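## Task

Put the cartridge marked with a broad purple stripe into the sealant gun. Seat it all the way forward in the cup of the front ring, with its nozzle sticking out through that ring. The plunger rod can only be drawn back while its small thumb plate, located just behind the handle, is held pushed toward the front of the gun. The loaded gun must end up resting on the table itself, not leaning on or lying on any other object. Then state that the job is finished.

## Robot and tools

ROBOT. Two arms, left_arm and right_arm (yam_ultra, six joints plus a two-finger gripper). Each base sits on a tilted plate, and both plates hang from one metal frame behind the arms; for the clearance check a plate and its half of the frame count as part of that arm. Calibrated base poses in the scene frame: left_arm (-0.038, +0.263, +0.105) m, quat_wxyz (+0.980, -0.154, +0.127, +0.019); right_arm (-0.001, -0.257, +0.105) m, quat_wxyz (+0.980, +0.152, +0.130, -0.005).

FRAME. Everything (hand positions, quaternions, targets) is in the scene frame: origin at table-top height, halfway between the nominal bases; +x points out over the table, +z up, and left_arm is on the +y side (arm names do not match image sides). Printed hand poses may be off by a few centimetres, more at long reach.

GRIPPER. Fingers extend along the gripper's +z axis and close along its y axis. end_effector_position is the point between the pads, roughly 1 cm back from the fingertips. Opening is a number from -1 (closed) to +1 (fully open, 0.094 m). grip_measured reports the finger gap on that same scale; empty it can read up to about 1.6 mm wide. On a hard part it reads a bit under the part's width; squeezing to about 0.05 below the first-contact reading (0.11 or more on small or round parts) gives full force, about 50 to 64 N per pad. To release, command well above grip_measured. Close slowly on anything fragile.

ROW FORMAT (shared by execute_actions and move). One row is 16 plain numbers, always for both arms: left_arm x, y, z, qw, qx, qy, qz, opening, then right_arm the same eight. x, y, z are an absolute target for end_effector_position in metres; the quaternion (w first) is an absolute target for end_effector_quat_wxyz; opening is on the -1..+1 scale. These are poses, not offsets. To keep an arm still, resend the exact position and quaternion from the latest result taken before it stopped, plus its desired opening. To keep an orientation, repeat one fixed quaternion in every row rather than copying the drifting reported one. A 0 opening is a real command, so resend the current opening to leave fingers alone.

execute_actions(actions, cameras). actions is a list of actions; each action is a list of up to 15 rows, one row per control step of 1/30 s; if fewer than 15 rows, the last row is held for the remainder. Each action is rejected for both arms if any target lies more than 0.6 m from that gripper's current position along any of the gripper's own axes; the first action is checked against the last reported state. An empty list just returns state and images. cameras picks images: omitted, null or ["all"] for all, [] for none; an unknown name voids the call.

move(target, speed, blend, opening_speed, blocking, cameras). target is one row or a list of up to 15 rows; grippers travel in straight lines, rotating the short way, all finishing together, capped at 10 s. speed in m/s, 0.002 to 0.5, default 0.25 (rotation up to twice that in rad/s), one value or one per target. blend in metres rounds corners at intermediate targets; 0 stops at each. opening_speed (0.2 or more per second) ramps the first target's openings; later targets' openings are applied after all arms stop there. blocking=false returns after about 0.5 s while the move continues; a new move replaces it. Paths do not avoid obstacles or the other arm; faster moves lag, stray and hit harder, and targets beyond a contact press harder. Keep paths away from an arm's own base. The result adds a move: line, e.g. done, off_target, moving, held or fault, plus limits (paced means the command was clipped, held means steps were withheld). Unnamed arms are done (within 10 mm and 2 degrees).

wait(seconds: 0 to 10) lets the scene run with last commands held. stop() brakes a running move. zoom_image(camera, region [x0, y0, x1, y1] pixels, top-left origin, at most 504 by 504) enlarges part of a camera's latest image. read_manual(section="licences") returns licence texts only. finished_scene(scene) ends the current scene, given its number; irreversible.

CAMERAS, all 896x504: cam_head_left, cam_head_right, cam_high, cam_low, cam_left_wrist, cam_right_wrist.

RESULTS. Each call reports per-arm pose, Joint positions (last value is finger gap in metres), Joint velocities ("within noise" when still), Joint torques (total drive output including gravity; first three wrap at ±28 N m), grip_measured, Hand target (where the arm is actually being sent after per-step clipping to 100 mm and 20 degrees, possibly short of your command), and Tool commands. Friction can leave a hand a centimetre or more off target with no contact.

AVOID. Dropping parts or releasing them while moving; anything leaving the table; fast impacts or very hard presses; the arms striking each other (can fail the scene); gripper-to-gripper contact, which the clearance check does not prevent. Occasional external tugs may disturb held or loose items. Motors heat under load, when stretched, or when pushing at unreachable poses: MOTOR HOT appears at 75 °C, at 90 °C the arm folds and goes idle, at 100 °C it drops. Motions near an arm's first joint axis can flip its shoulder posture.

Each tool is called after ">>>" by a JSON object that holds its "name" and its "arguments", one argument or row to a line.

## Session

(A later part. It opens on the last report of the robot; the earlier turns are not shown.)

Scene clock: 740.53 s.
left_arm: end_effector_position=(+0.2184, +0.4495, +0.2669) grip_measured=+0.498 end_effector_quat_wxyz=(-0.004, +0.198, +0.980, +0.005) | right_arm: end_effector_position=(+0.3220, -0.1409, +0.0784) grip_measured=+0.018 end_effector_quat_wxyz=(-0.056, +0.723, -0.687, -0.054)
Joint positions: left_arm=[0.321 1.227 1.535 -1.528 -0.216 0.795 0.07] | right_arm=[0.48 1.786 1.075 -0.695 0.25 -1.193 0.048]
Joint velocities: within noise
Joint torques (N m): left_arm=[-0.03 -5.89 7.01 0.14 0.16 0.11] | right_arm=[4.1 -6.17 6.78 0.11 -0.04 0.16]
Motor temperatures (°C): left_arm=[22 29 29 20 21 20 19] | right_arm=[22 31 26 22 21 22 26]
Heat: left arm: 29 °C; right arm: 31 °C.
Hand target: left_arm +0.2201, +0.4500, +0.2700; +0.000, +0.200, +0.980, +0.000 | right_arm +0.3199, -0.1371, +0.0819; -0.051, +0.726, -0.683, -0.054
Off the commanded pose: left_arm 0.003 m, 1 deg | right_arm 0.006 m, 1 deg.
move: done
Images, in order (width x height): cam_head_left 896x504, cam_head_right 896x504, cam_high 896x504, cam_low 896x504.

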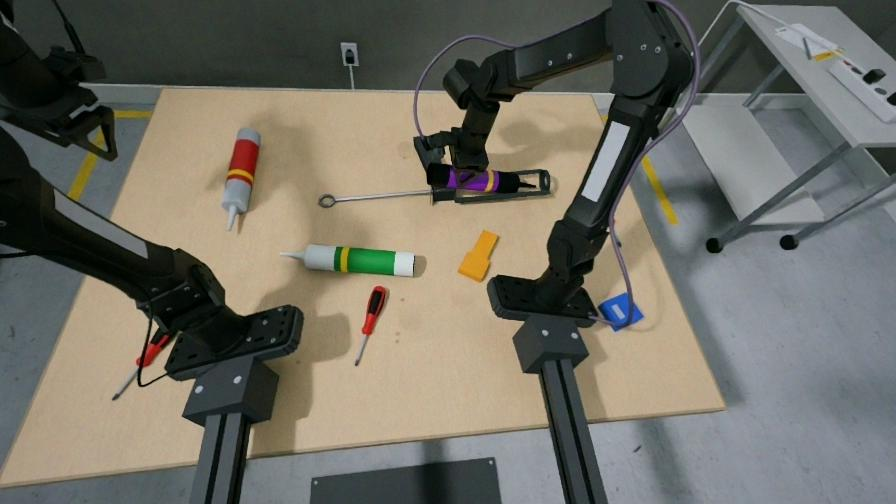

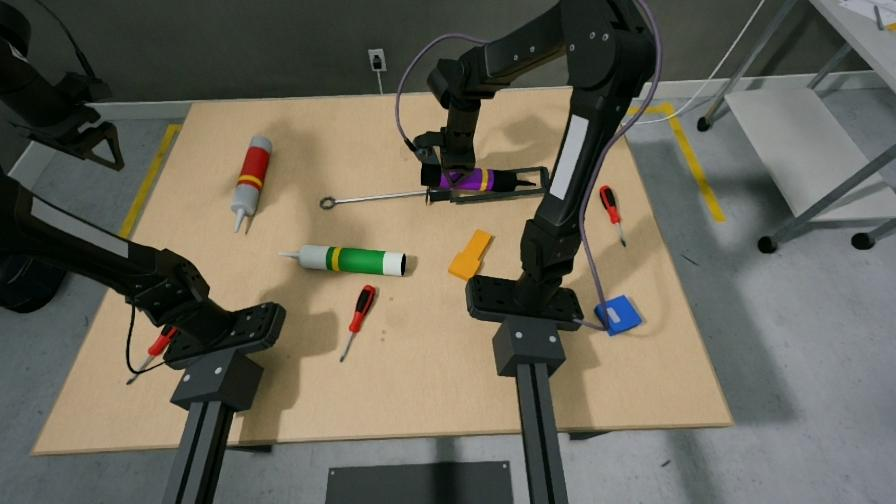

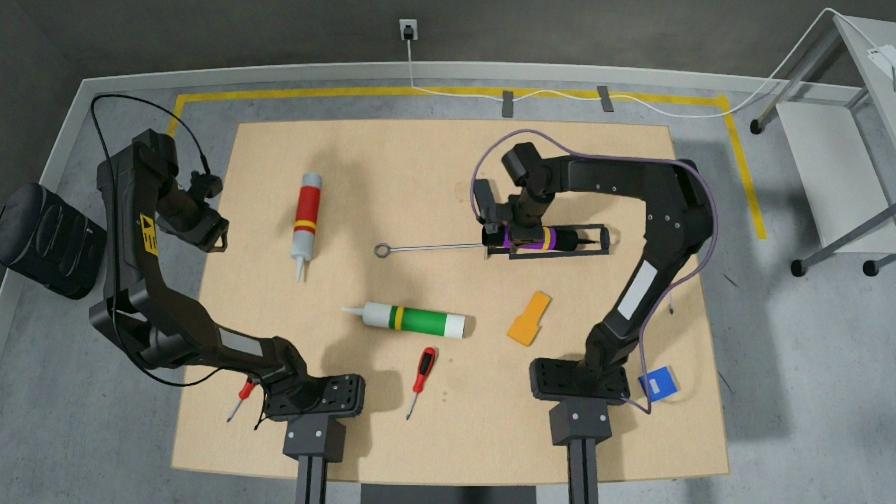

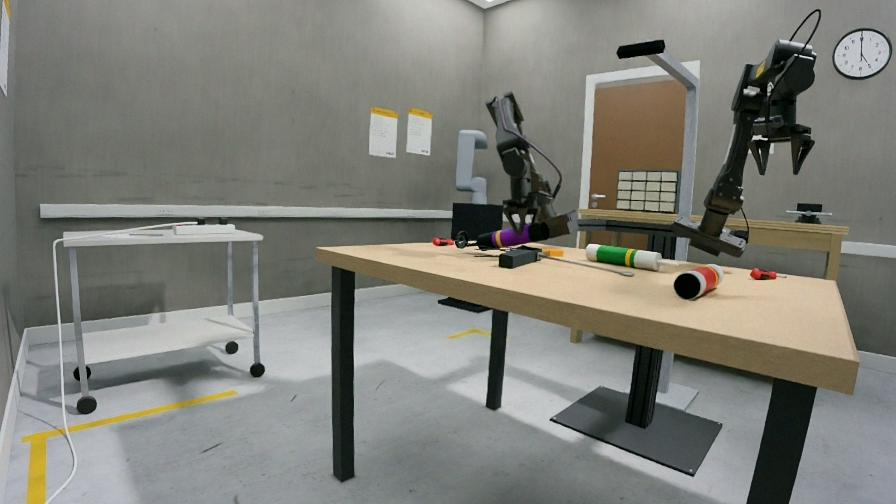

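>>> {"name": "move", "arguments": {
  "target": [
    [0.22,0.45,0.27,0,0.2,0.98,0,0.5,0.3200,-0.137,0.095,0.0508,-0.7264,0.6833,0.0540,-0.25]
  ],
  "speed": 0.06,
  "cameras": ["cam_high","cam_head_left","cam_low"]
}}

>>> {"name": "zoom_image", "arguments": {
  "camera": "cam_high",
  "region": [560, 220, 620, 270]
}}

>>> {"name": "zoom_image", "arguments": {
  "camera": "cam_low",
  "region": [450, 225, 510, 260]
}}

>>> {"name": "zoom_image", "arguments": {
  "camera": "cam_head_left",
  "region": [500, 150, 570, 210]
}}

Scene clock: 750.03 s.
left_arm: end_effector_position=(+0.2184, +0.4495, +0.2669) grip_measured=+0.498 end_effector_quat_wxyz=(-0.004, +0.198, +0.980, +0.005) | right_arm: end_effector_position=(+0.3129, -0.1407, +0.0799) grip_measured=+0.018 end_effector_quat_wxyz=(-0.041, +0.729, -0.681, -0.058)
Joint positions: left_arm=[0.321 1.227 1.535 -1.528 -0.216 0.795 0.07] | right_arm=[0.496 1.786 1.075 -0.731 0.256 -1.184 0.048]
Joint velocities: within noise
Joint torques (N m): left_arm=[-0.09 -5.89 7.05 0.14 0.15 0.12] | right_arm=[4.04 -7.95 9.09 -0.11 -0.06 0.2]
Motor temperatures (°C): left_arm=[22 29 29 20 21 20 19] | right_arm=[22 32 26 22 21 22 26]
Heat: left arm: 29 °C; right arm: 32 °C.
Hand target: left_arm +0.2201, +0.4500, +0.2700; +0.000, +0.200, +0.980, +0.000 | right_arm +0.3197, -0.1371, +0.0947; -0.051, +0.726, -0.683, -0.054
Off the commanded pose: left_arm 0.003 m, 1 deg | right_arm 0.017 m, 1 deg.
move: off_target (right_arm)
Images, in order (width x height): cam_head_left 896x504, cam_high 896x504, cam_low 896x504.

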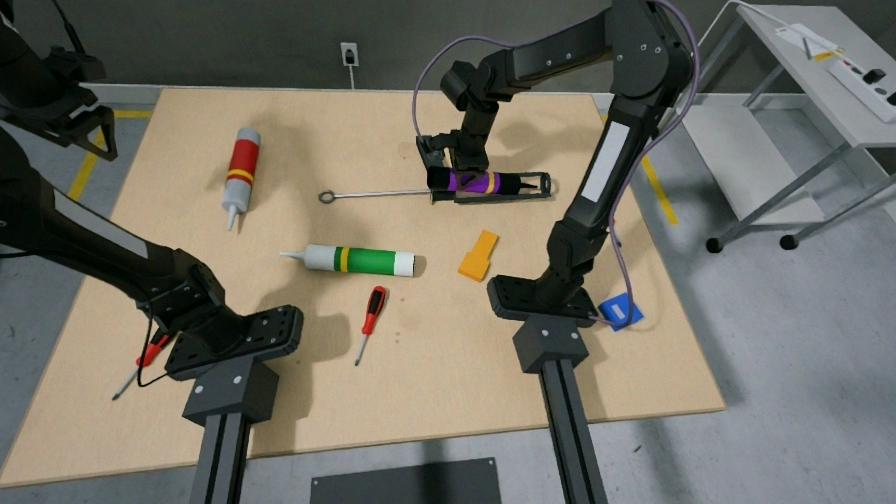

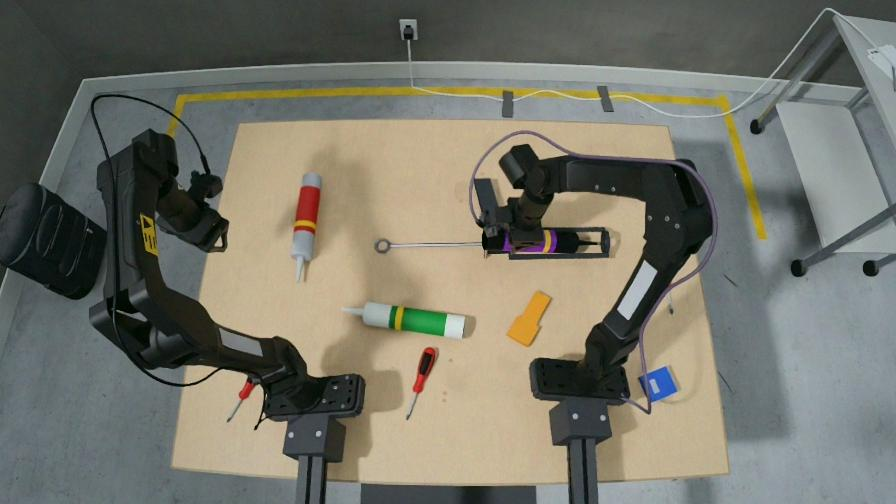

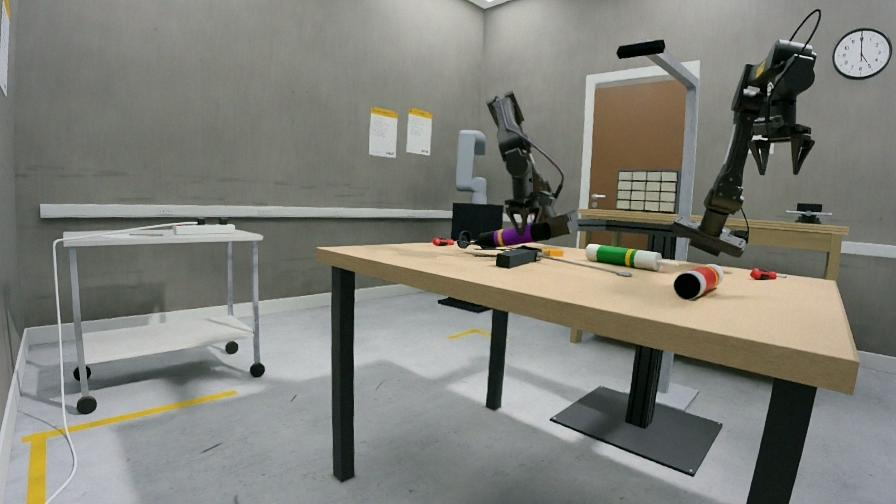

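Scaled by 8.400 from the camera's 896x504 image, which has a finer 1280x720 frame.

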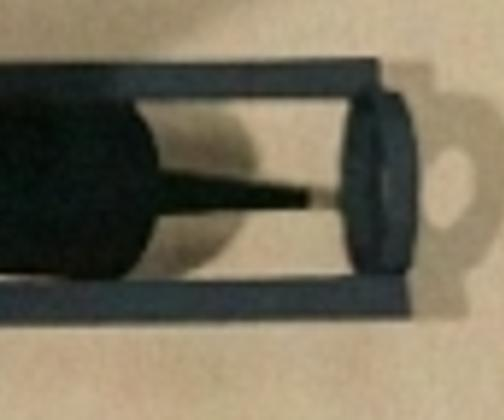

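Scaled by 8.400 from the camera's 896x504 image, which has a finer 1280x720 frame.

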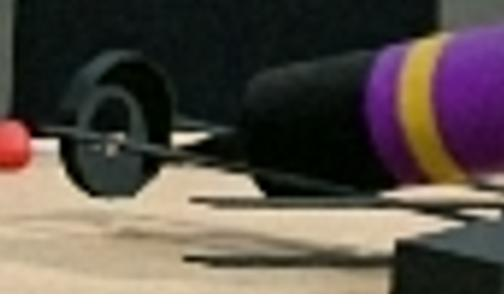

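Scaled by 7.200 from the camera's 896x504 image, which has a finer 1280x720 frame.

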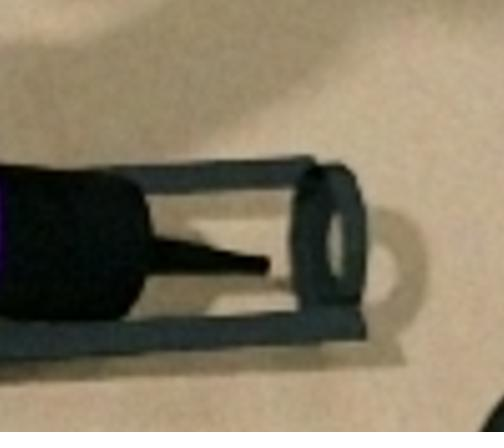

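>>> {"name": "move", "arguments": {
  "target": [
    [0.22,0.45,0.27,0,0.2,0.98,0,0.5,0.3200,-0.137,0.095,0.0239,-0.7280,0.6848,0.0254,-0.25]
  ],
  "speed": 0.05,
  "cameras": ["cam_high","cam_head_left","cam_low","cam_head_right"]
}}

>>> {"name": "zoom_image", "arguments": {
  "camera": "cam_high",
  "region": [560, 220, 620, 270]
}}

>>> {"name": "zoom_image", "arguments": {
  "camera": "cam_low",
  "region": [450, 210, 570, 280]
}}

>>> {"name": "zoom_image", "arguments": {
  "camera": "cam_head_left",
  "region": [500, 150, 570, 210]
}}

Scene clock: 778.57 s.
left_arm: end_effector_position=(+0.2184, +0.4495, +0.2669) grip_measured=+0.498 end_effector_quat_wxyz=(-0.004, +0.198, +0.980, +0.005) | right_arm: end_effector_position=(+0.3123, -0.1425, +0.0861) grip_measured=+0.018 end_effector_quat_wxyz=(-0.018, +0.726, -0.687, -0.033)
Joint positions: left_arm=[0.321 1.227 1.535 -1.528 -0.216 0.795 0.07] | right_arm=[0.534 1.8 1.11 -0.791 0.322 -1.123 0.048]
Joint velocities: within noise
Joint torques (N m): left_arm=[-0.08 -5.86 7.05 0.14 0.16 0.11] | right_arm=[4.21 -6.15 9.26 0.01 0.18 0.13]
Motor temperatures (°C): left_arm=[22 29 29 20 21 20 19] | right_arm=[23 35 28 22 21 22 27]
Heat: left arm: 29 °C; right arm: 35 °C.
Hand target: left_arm +0.2201, +0.4500, +0.2700; +0.000, +0.200, +0.980, +0.000 | right_arm +0.3197, -0.1370, +0.0950; -0.025, +0.728, -0.685, -0.025
Off the commanded pose: left_arm 0.003 m, 1 deg | right_arm 0.013 m, 1 deg.
move: off_target (right_arm)
Images, in order (width x height): cam_head_left 896x504, cam_head_right 896x504, cam_high 896x504, cam_low 896x504.

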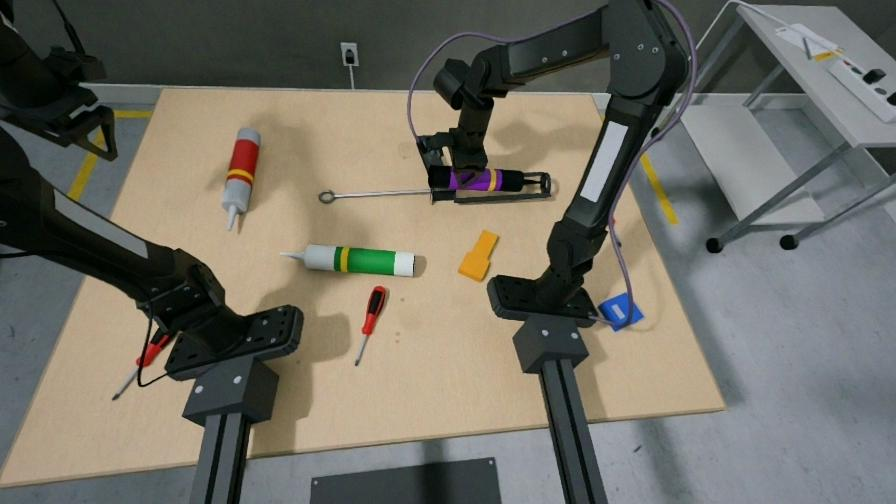

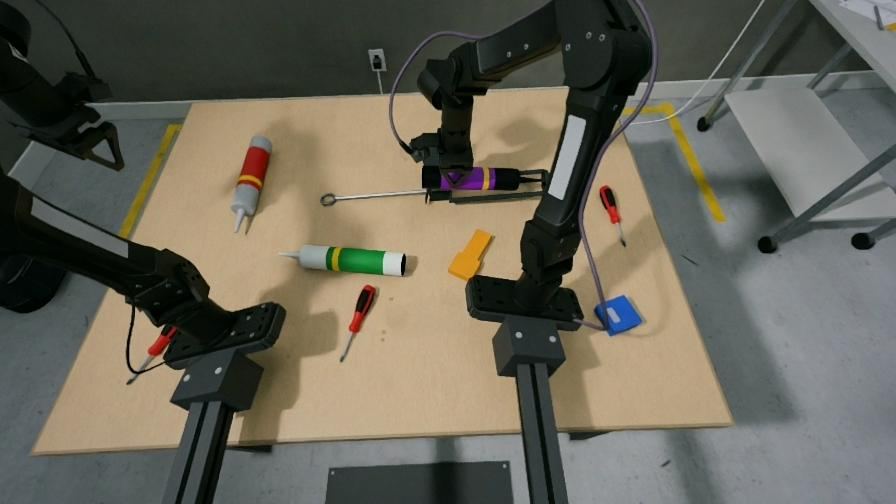

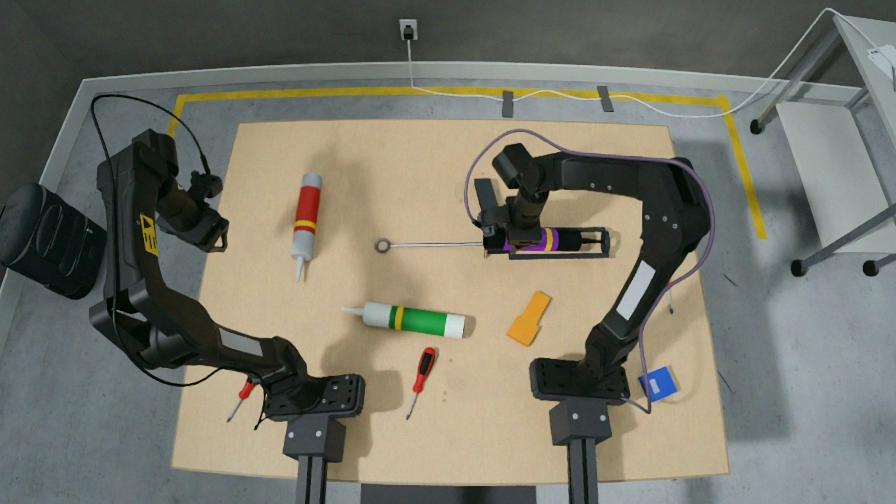

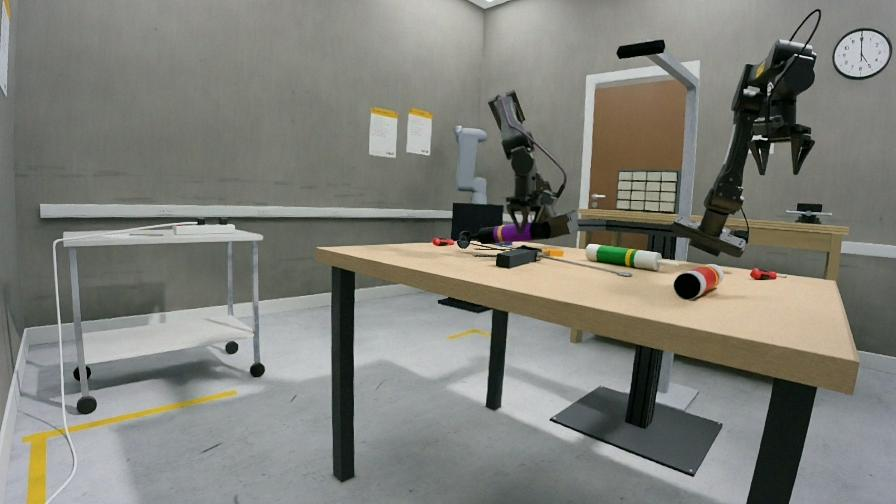

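Scaled by 8.400 from the camera's 896x504 image, which has a finer 1280x720 frame.

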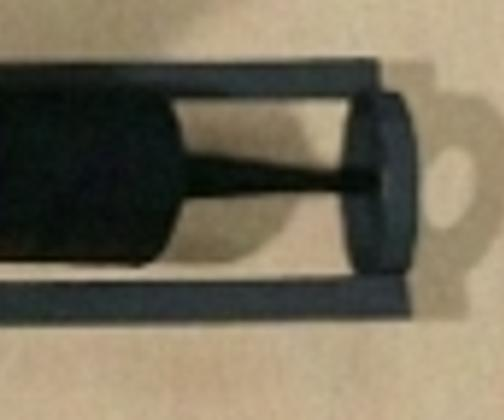

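Scaled by 4.200 from the camera's 896x504 image, which has a finer 1280x720 frame.

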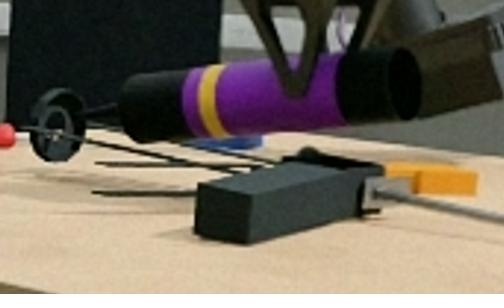

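Scaled by 7.200 from the camera's 896x504 image, which has a finer 1280x720 frame.

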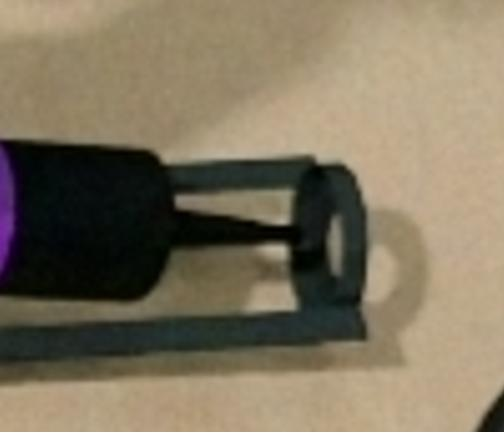

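>>> {"name": "execute_actions", "arguments": {
  "actions": []
}}

>>> {"name": "zoom_image", "arguments": {
  "camera": "cam_high",
  "region": [480, 180, 680, 300]
}}

>>> {"name": "zoom_image", "arguments": {
  "camera": "cam_right_wrist",
  "region": [300, 0, 700, 300]
}}

Scene clock: 819.63 s.
left_arm: end_effector_position=(+0.2183, +0.4495, +0.2669) grip_measured=+0.498 end_effector_quat_wxyz=(-0.004, +0.199, +0.980, +0.005) | right_arm: end_effector_position=(+0.3124, -0.1426, +0.0862) grip_measured=+0.018 end_effector_quat_wxyz=(-0.018, +0.726, -0.687, -0.033)
Joint positions: left_arm=[0.321 1.227 1.535 -1.529 -0.216 0.795 0.07] | right_arm=[0.534 1.8 1.11 -0.791 0.323 -1.122 0.048]
Joint velocities: within noise
Joint torques (N m): left_arm=[-0.02 -5.87 7.05 0.14 0.16 0.12] | right_arm=[4.19 -6.15 9.24 0.02 0.08 0.1]
Motor temperatures (°C): left_arm=[22 29 29 20 21 20 19] | right_arm=[23 32 27 21 21 22 27]
Heat: left arm: 29 °C; right arm: 32 °C.
Hand target: left_arm +0.2200, +0.4500, +0.2700; +0.000, +0.200, +0.980, +0.000 | right_arm +0.3199, -0.1370, +0.0951; -0.025, +0.728, -0.685, -0.025
Tool commands: left_gripper/opening=+0.5 right_gripper/opening=-0.25
Off the commanded pose: left_arm 0.004 m, 1 deg | right_arm 0.013 m, 1 deg.

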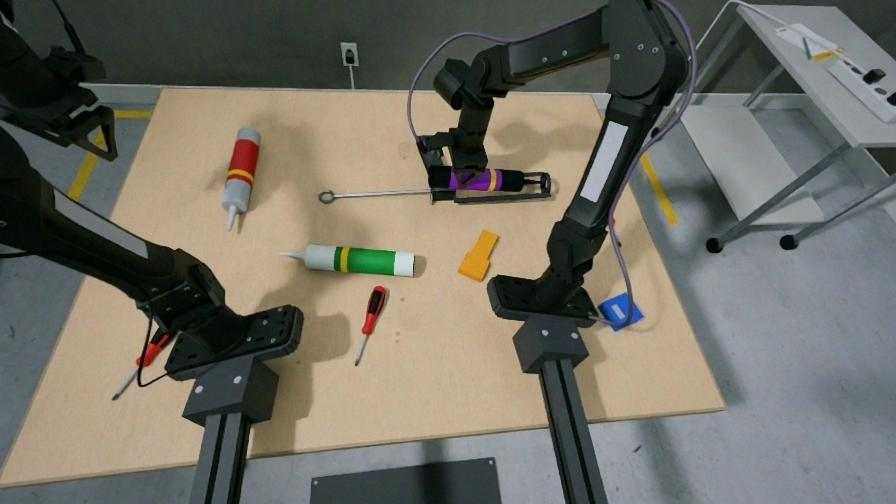

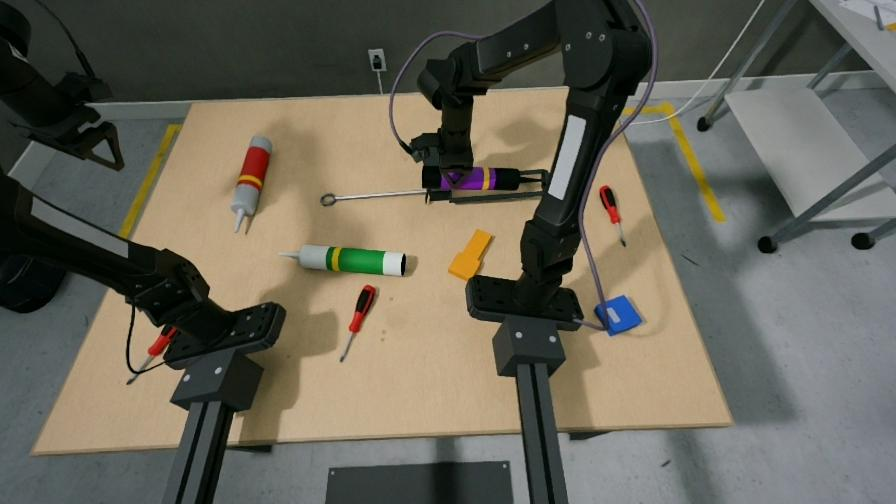

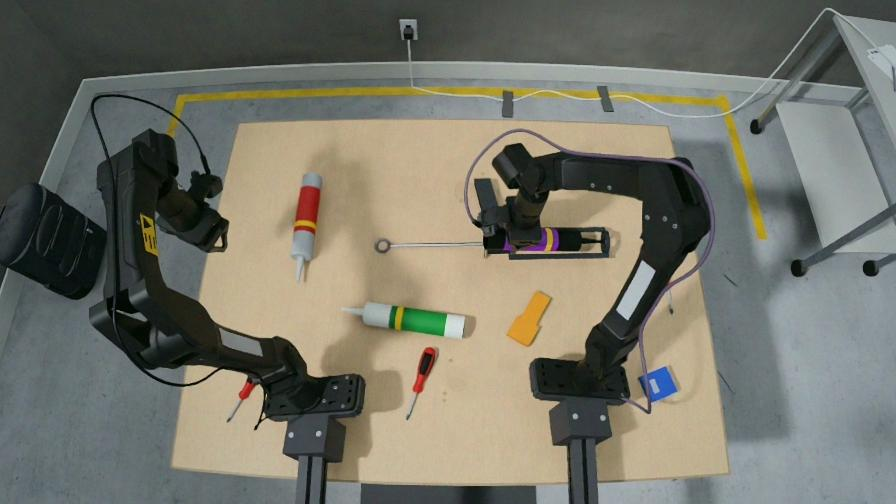

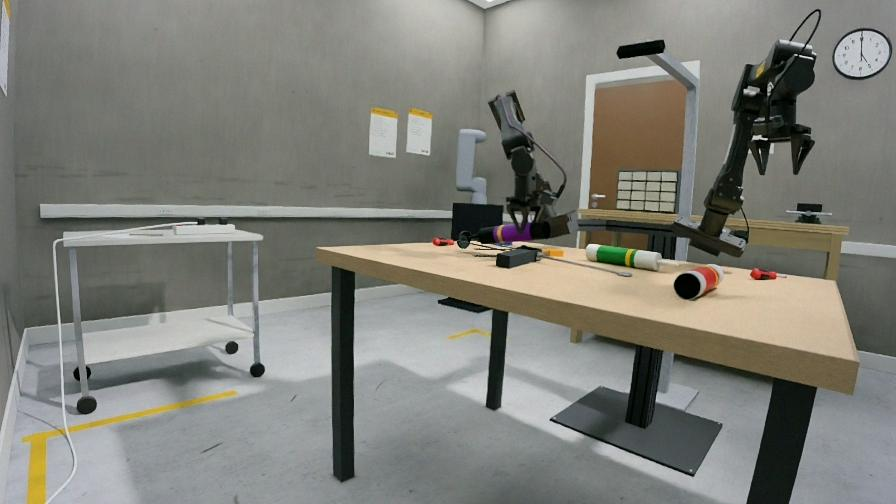

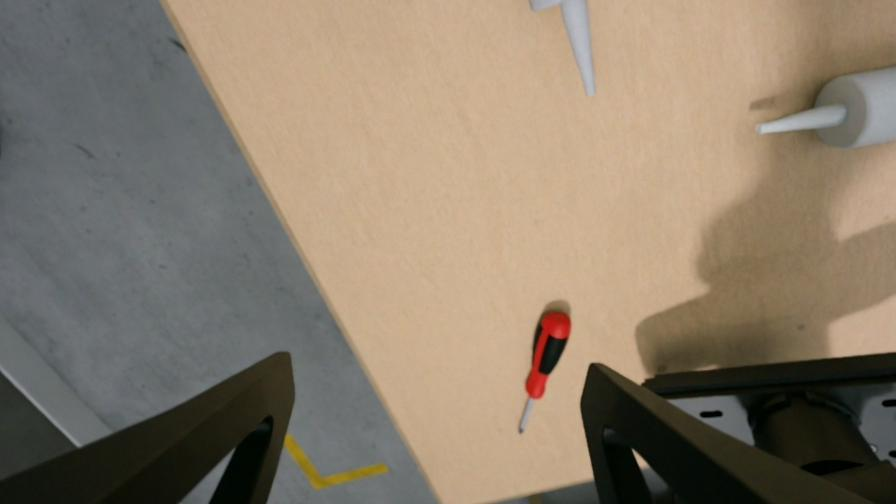

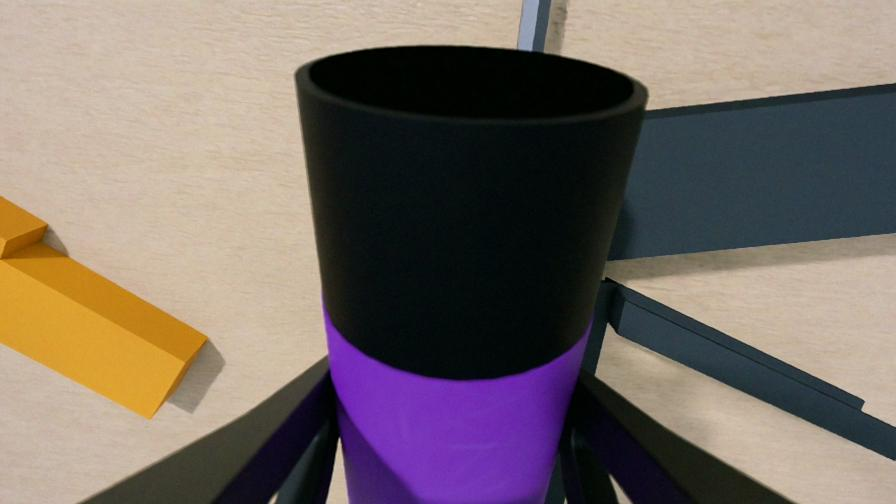

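Scaled by 2.520 from the camera's 896x504 image, which has a finer 1280x720 frame.

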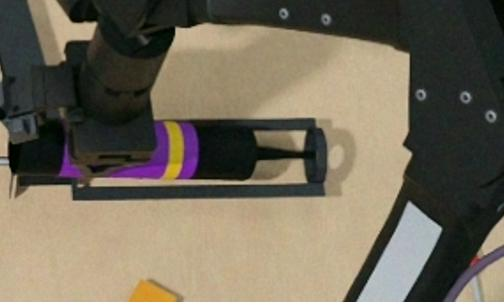

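Scaled by 1.260 from the camera's 896x504 image, which has a finer 1280x720 frame.

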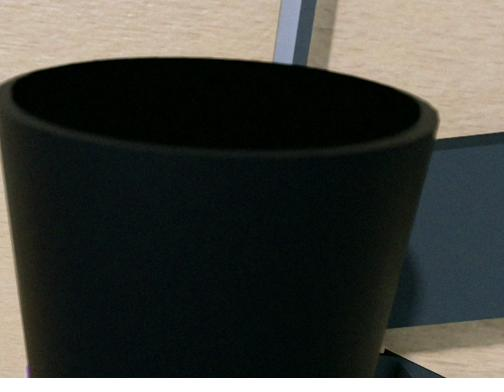

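>>> {"name": "move", "arguments": {
  "target": [0.22,0.45,0.27,0,0.2,0.98,0,0.5,0.3208,-0.147,0.093,0.0239,-0.7280,0.6848,0.0254,-0.25],
  "speed": 0.03,
  "cameras": ["cam_low","cam_high","cam_head_left"]
}}

>>> {"name": "zoom_image", "arguments": {
  "camera": "cam_high",
  "region": [560, 210, 640, 270]
}}

>>> {"name": "zoom_image", "arguments": {
  "camera": "cam_low",
  "region": [440, 210, 560, 270]
}}

>>> {"name": "zoom_image", "arguments": {
  "camera": "cam_head_left",
  "region": [420, 150, 560, 220]
}}

Scene clock: 832.20 s.
left_arm: end_effector_position=(+0.2183, +0.4495, +0.2669) grip_measured=+0.498 end_effector_quat_wxyz=(-0.004, +0.199, +0.980, +0.005) | right_arm: end_effector_position=(+0.3136, -0.1464, +0.0846) grip_measured=+0.018 end_effector_quat_wxyz=(-0.016, +0.726, -0.686, -0.033)
Joint positions: left_arm=[0.321 1.227 1.535 -1.529 -0.216 0.795 0.07] | right_arm=[0.521 1.8 1.11 -0.791 0.323 -1.137 0.048]
Joint velocities: within noise
Joint torques (N m): left_arm=[-0.06 -5.86 7.04 0.14 0.16 0.12] | right_arm=[2.93 -7.64 7.42 0.11 0.06 -0.1]
Motor temperatures (°C): left_arm=[22 29 29 20 21 20 19] | right_arm=[23 32 27 21 21 22 27]
Heat: left arm: 29 °C; right arm: 32 °C.
Hand target: left_arm +0.2200, +0.4500, +0.2700; +0.000, +0.200, +0.980, +0.000 | right_arm +0.3208, -0.1470, +0.0930; -0.024, +0.728, -0.685, -0.025
Off the commanded pose: left_arm 0.004 m, 1 deg | right_arm 0.011 m, 1 deg.
move: off_target (right_arm)
Images, in order (width x height): cam_head_left 896x504, cam_high 896x504, cam_low 896x504.

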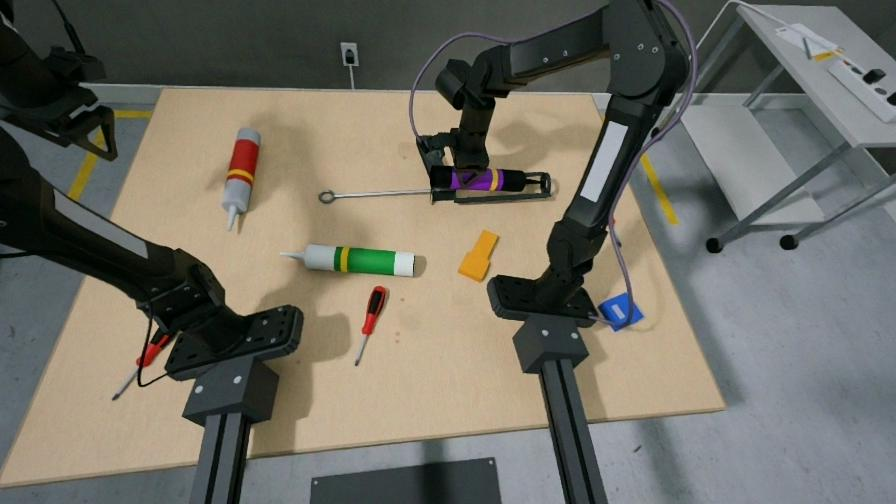

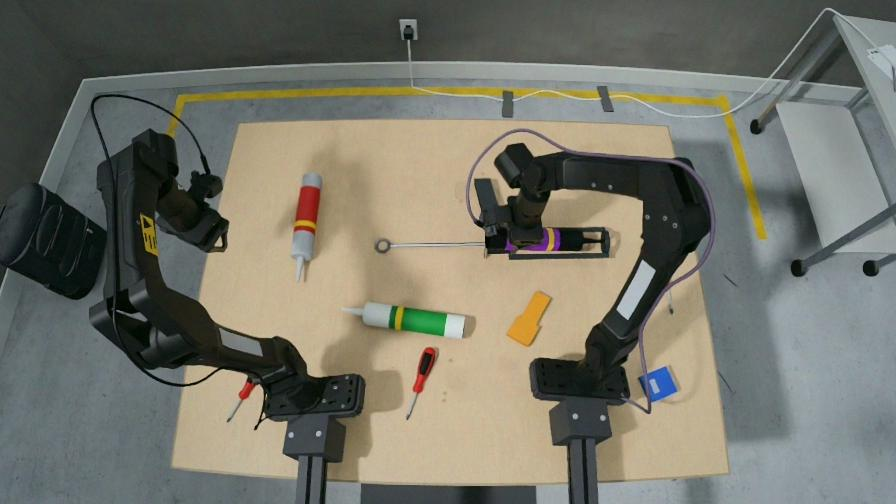

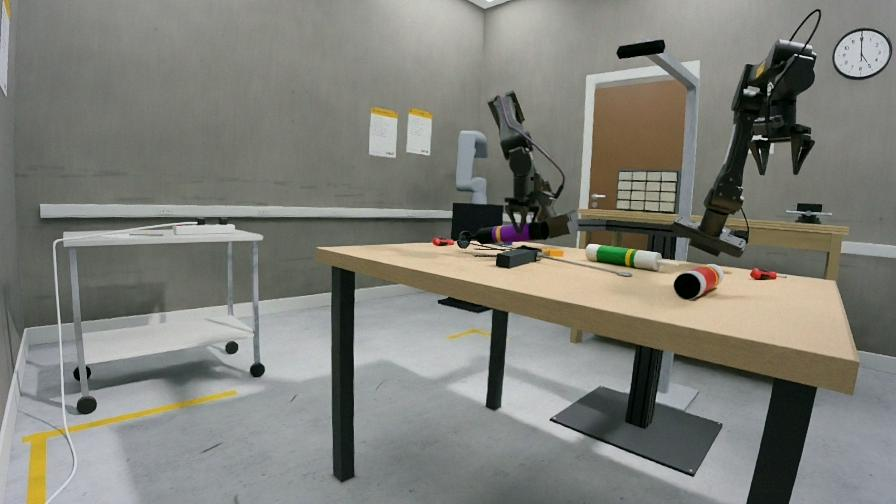

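Scaled by 6.300 from the camera's 896x504 image, which has a finer 1280x720 frame.

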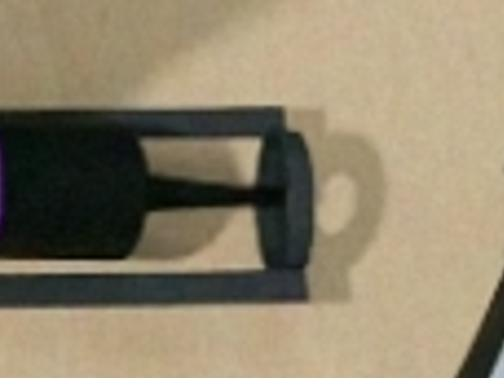

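Scaled by 4.200 from the camera's 896x504 image, which has a finer 1280x720 frame.

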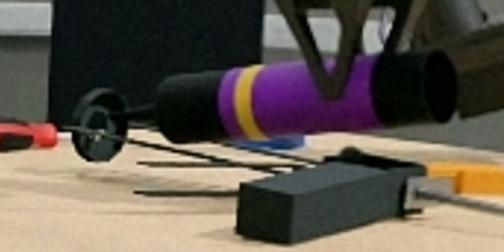

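Scaled by 3.600 from the camera's 896x504 image, which has a finer 1280x720 frame.

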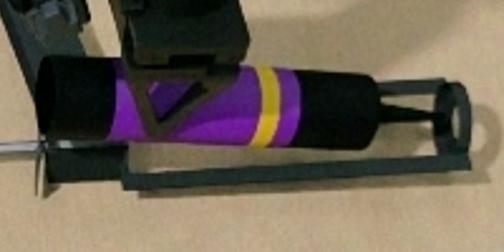

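>>> {"name": "move", "arguments": {
  "target": [0.22,0.45,0.27,0,0.2,0.98,0,0.5,0.3214,-0.157,0.091,0.0239,-0.7280,0.6848,0.0254,-0.25],
  "speed": 0.03,
  "cameras": ["cam_low","cam_high","cam_head_left"]
}}

>>> {"name": "zoom_image", "arguments": {
  "camera": "cam_high",
  "region": [560, 210, 640, 270]
}}

>>> {"name": "zoom_image", "arguments": {
  "camera": "cam_low",
  "region": [440, 215, 500, 260]
}}

>>> {"name": "zoom_image", "arguments": {
  "camera": "cam_head_left",
  "region": [500, 160, 560, 210]
}}

Scene clock: 842.63 s.
left_arm: end_effector_position=(+0.2183, +0.4495, +0.2669) grip_measured=+0.498 end_effector_quat_wxyz=(-0.004, +0.199, +0.980, +0.005) | right_arm: end_effector_position=(+0.3163, -0.1550, +0.0811) grip_measured=+0.018 end_effector_quat_wxyz=(-0.011, +0.728, -0.685, -0.033)
Joint positions: left_arm=[0.321 1.227 1.535 -1.529 -0.216 0.795 0.07] | right_arm=[0.492 1.8 1.11 -0.791 0.323 -1.168 0.048]
Joint velocities: within noise
Joint torques (N m): left_arm=[-0.06 -5.89 7.02 0.15 0.15 0.11] | right_arm=[2.88 -9.28 5.5 0.19 0.02 -0.08]
Motor temperatures (°C): left_arm=[22 29 29 20 21 20 19] | right_arm=[23 32 27 21 21 22 27]
Heat: left arm: 29 °C; right arm: 32 °C.
Hand target: left_arm +0.2200, +0.4500, +0.2700; +0.000, +0.200, +0.980, +0.000 | right_arm +0.3214, -0.1569, +0.0909; -0.024, +0.728, -0.685, -0.025
Off the commanded pose: left_arm 0.004 m, 1 deg | right_arm 0.011 m, 2 deg.
move: off_target (right_arm)
Images, in order (width x height): cam_head_left 896x504, cam_high 896x504, cam_low 896x504.

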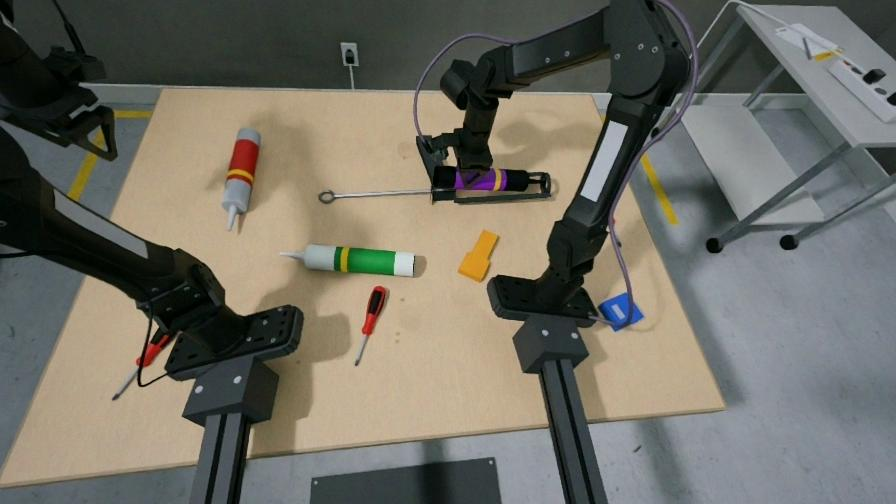

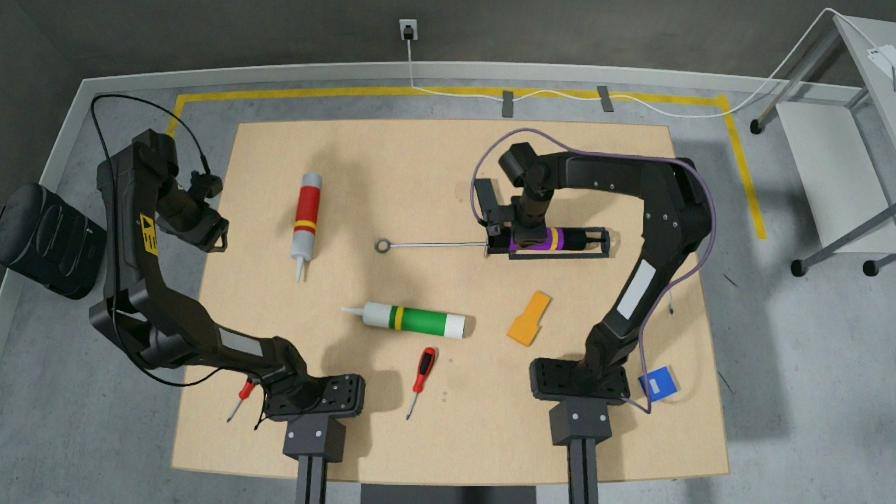

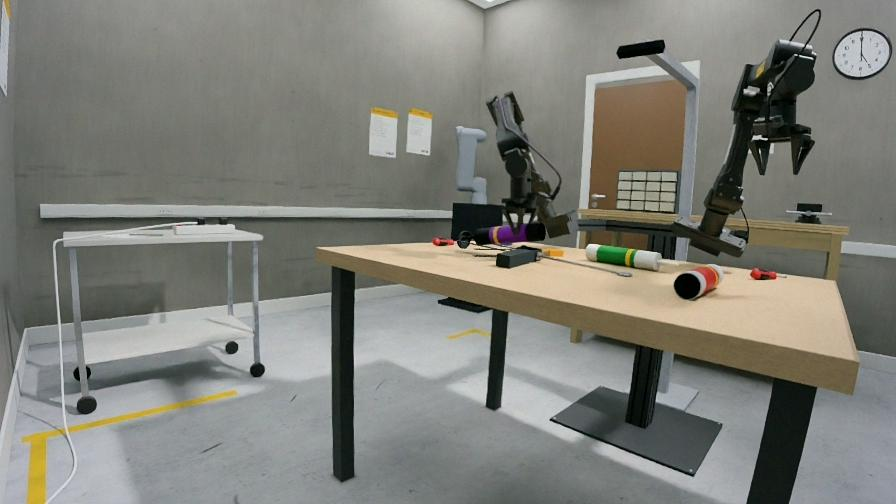

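Scaled by 6.300 from the camera's 896x504 image, which has a finer 1280x720 frame.

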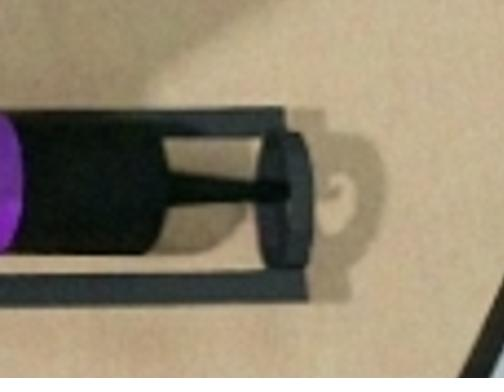

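Scaled by 8.400 from the camera's 896x504 image, which has a finer 1280x720 frame.

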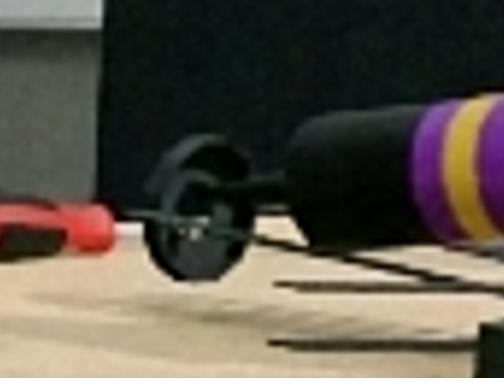

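Scaled by 8.400 from the camera's 896x504 image, which has a finer 1280x720 frame.

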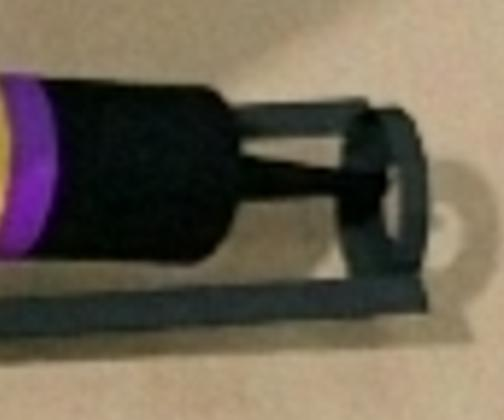

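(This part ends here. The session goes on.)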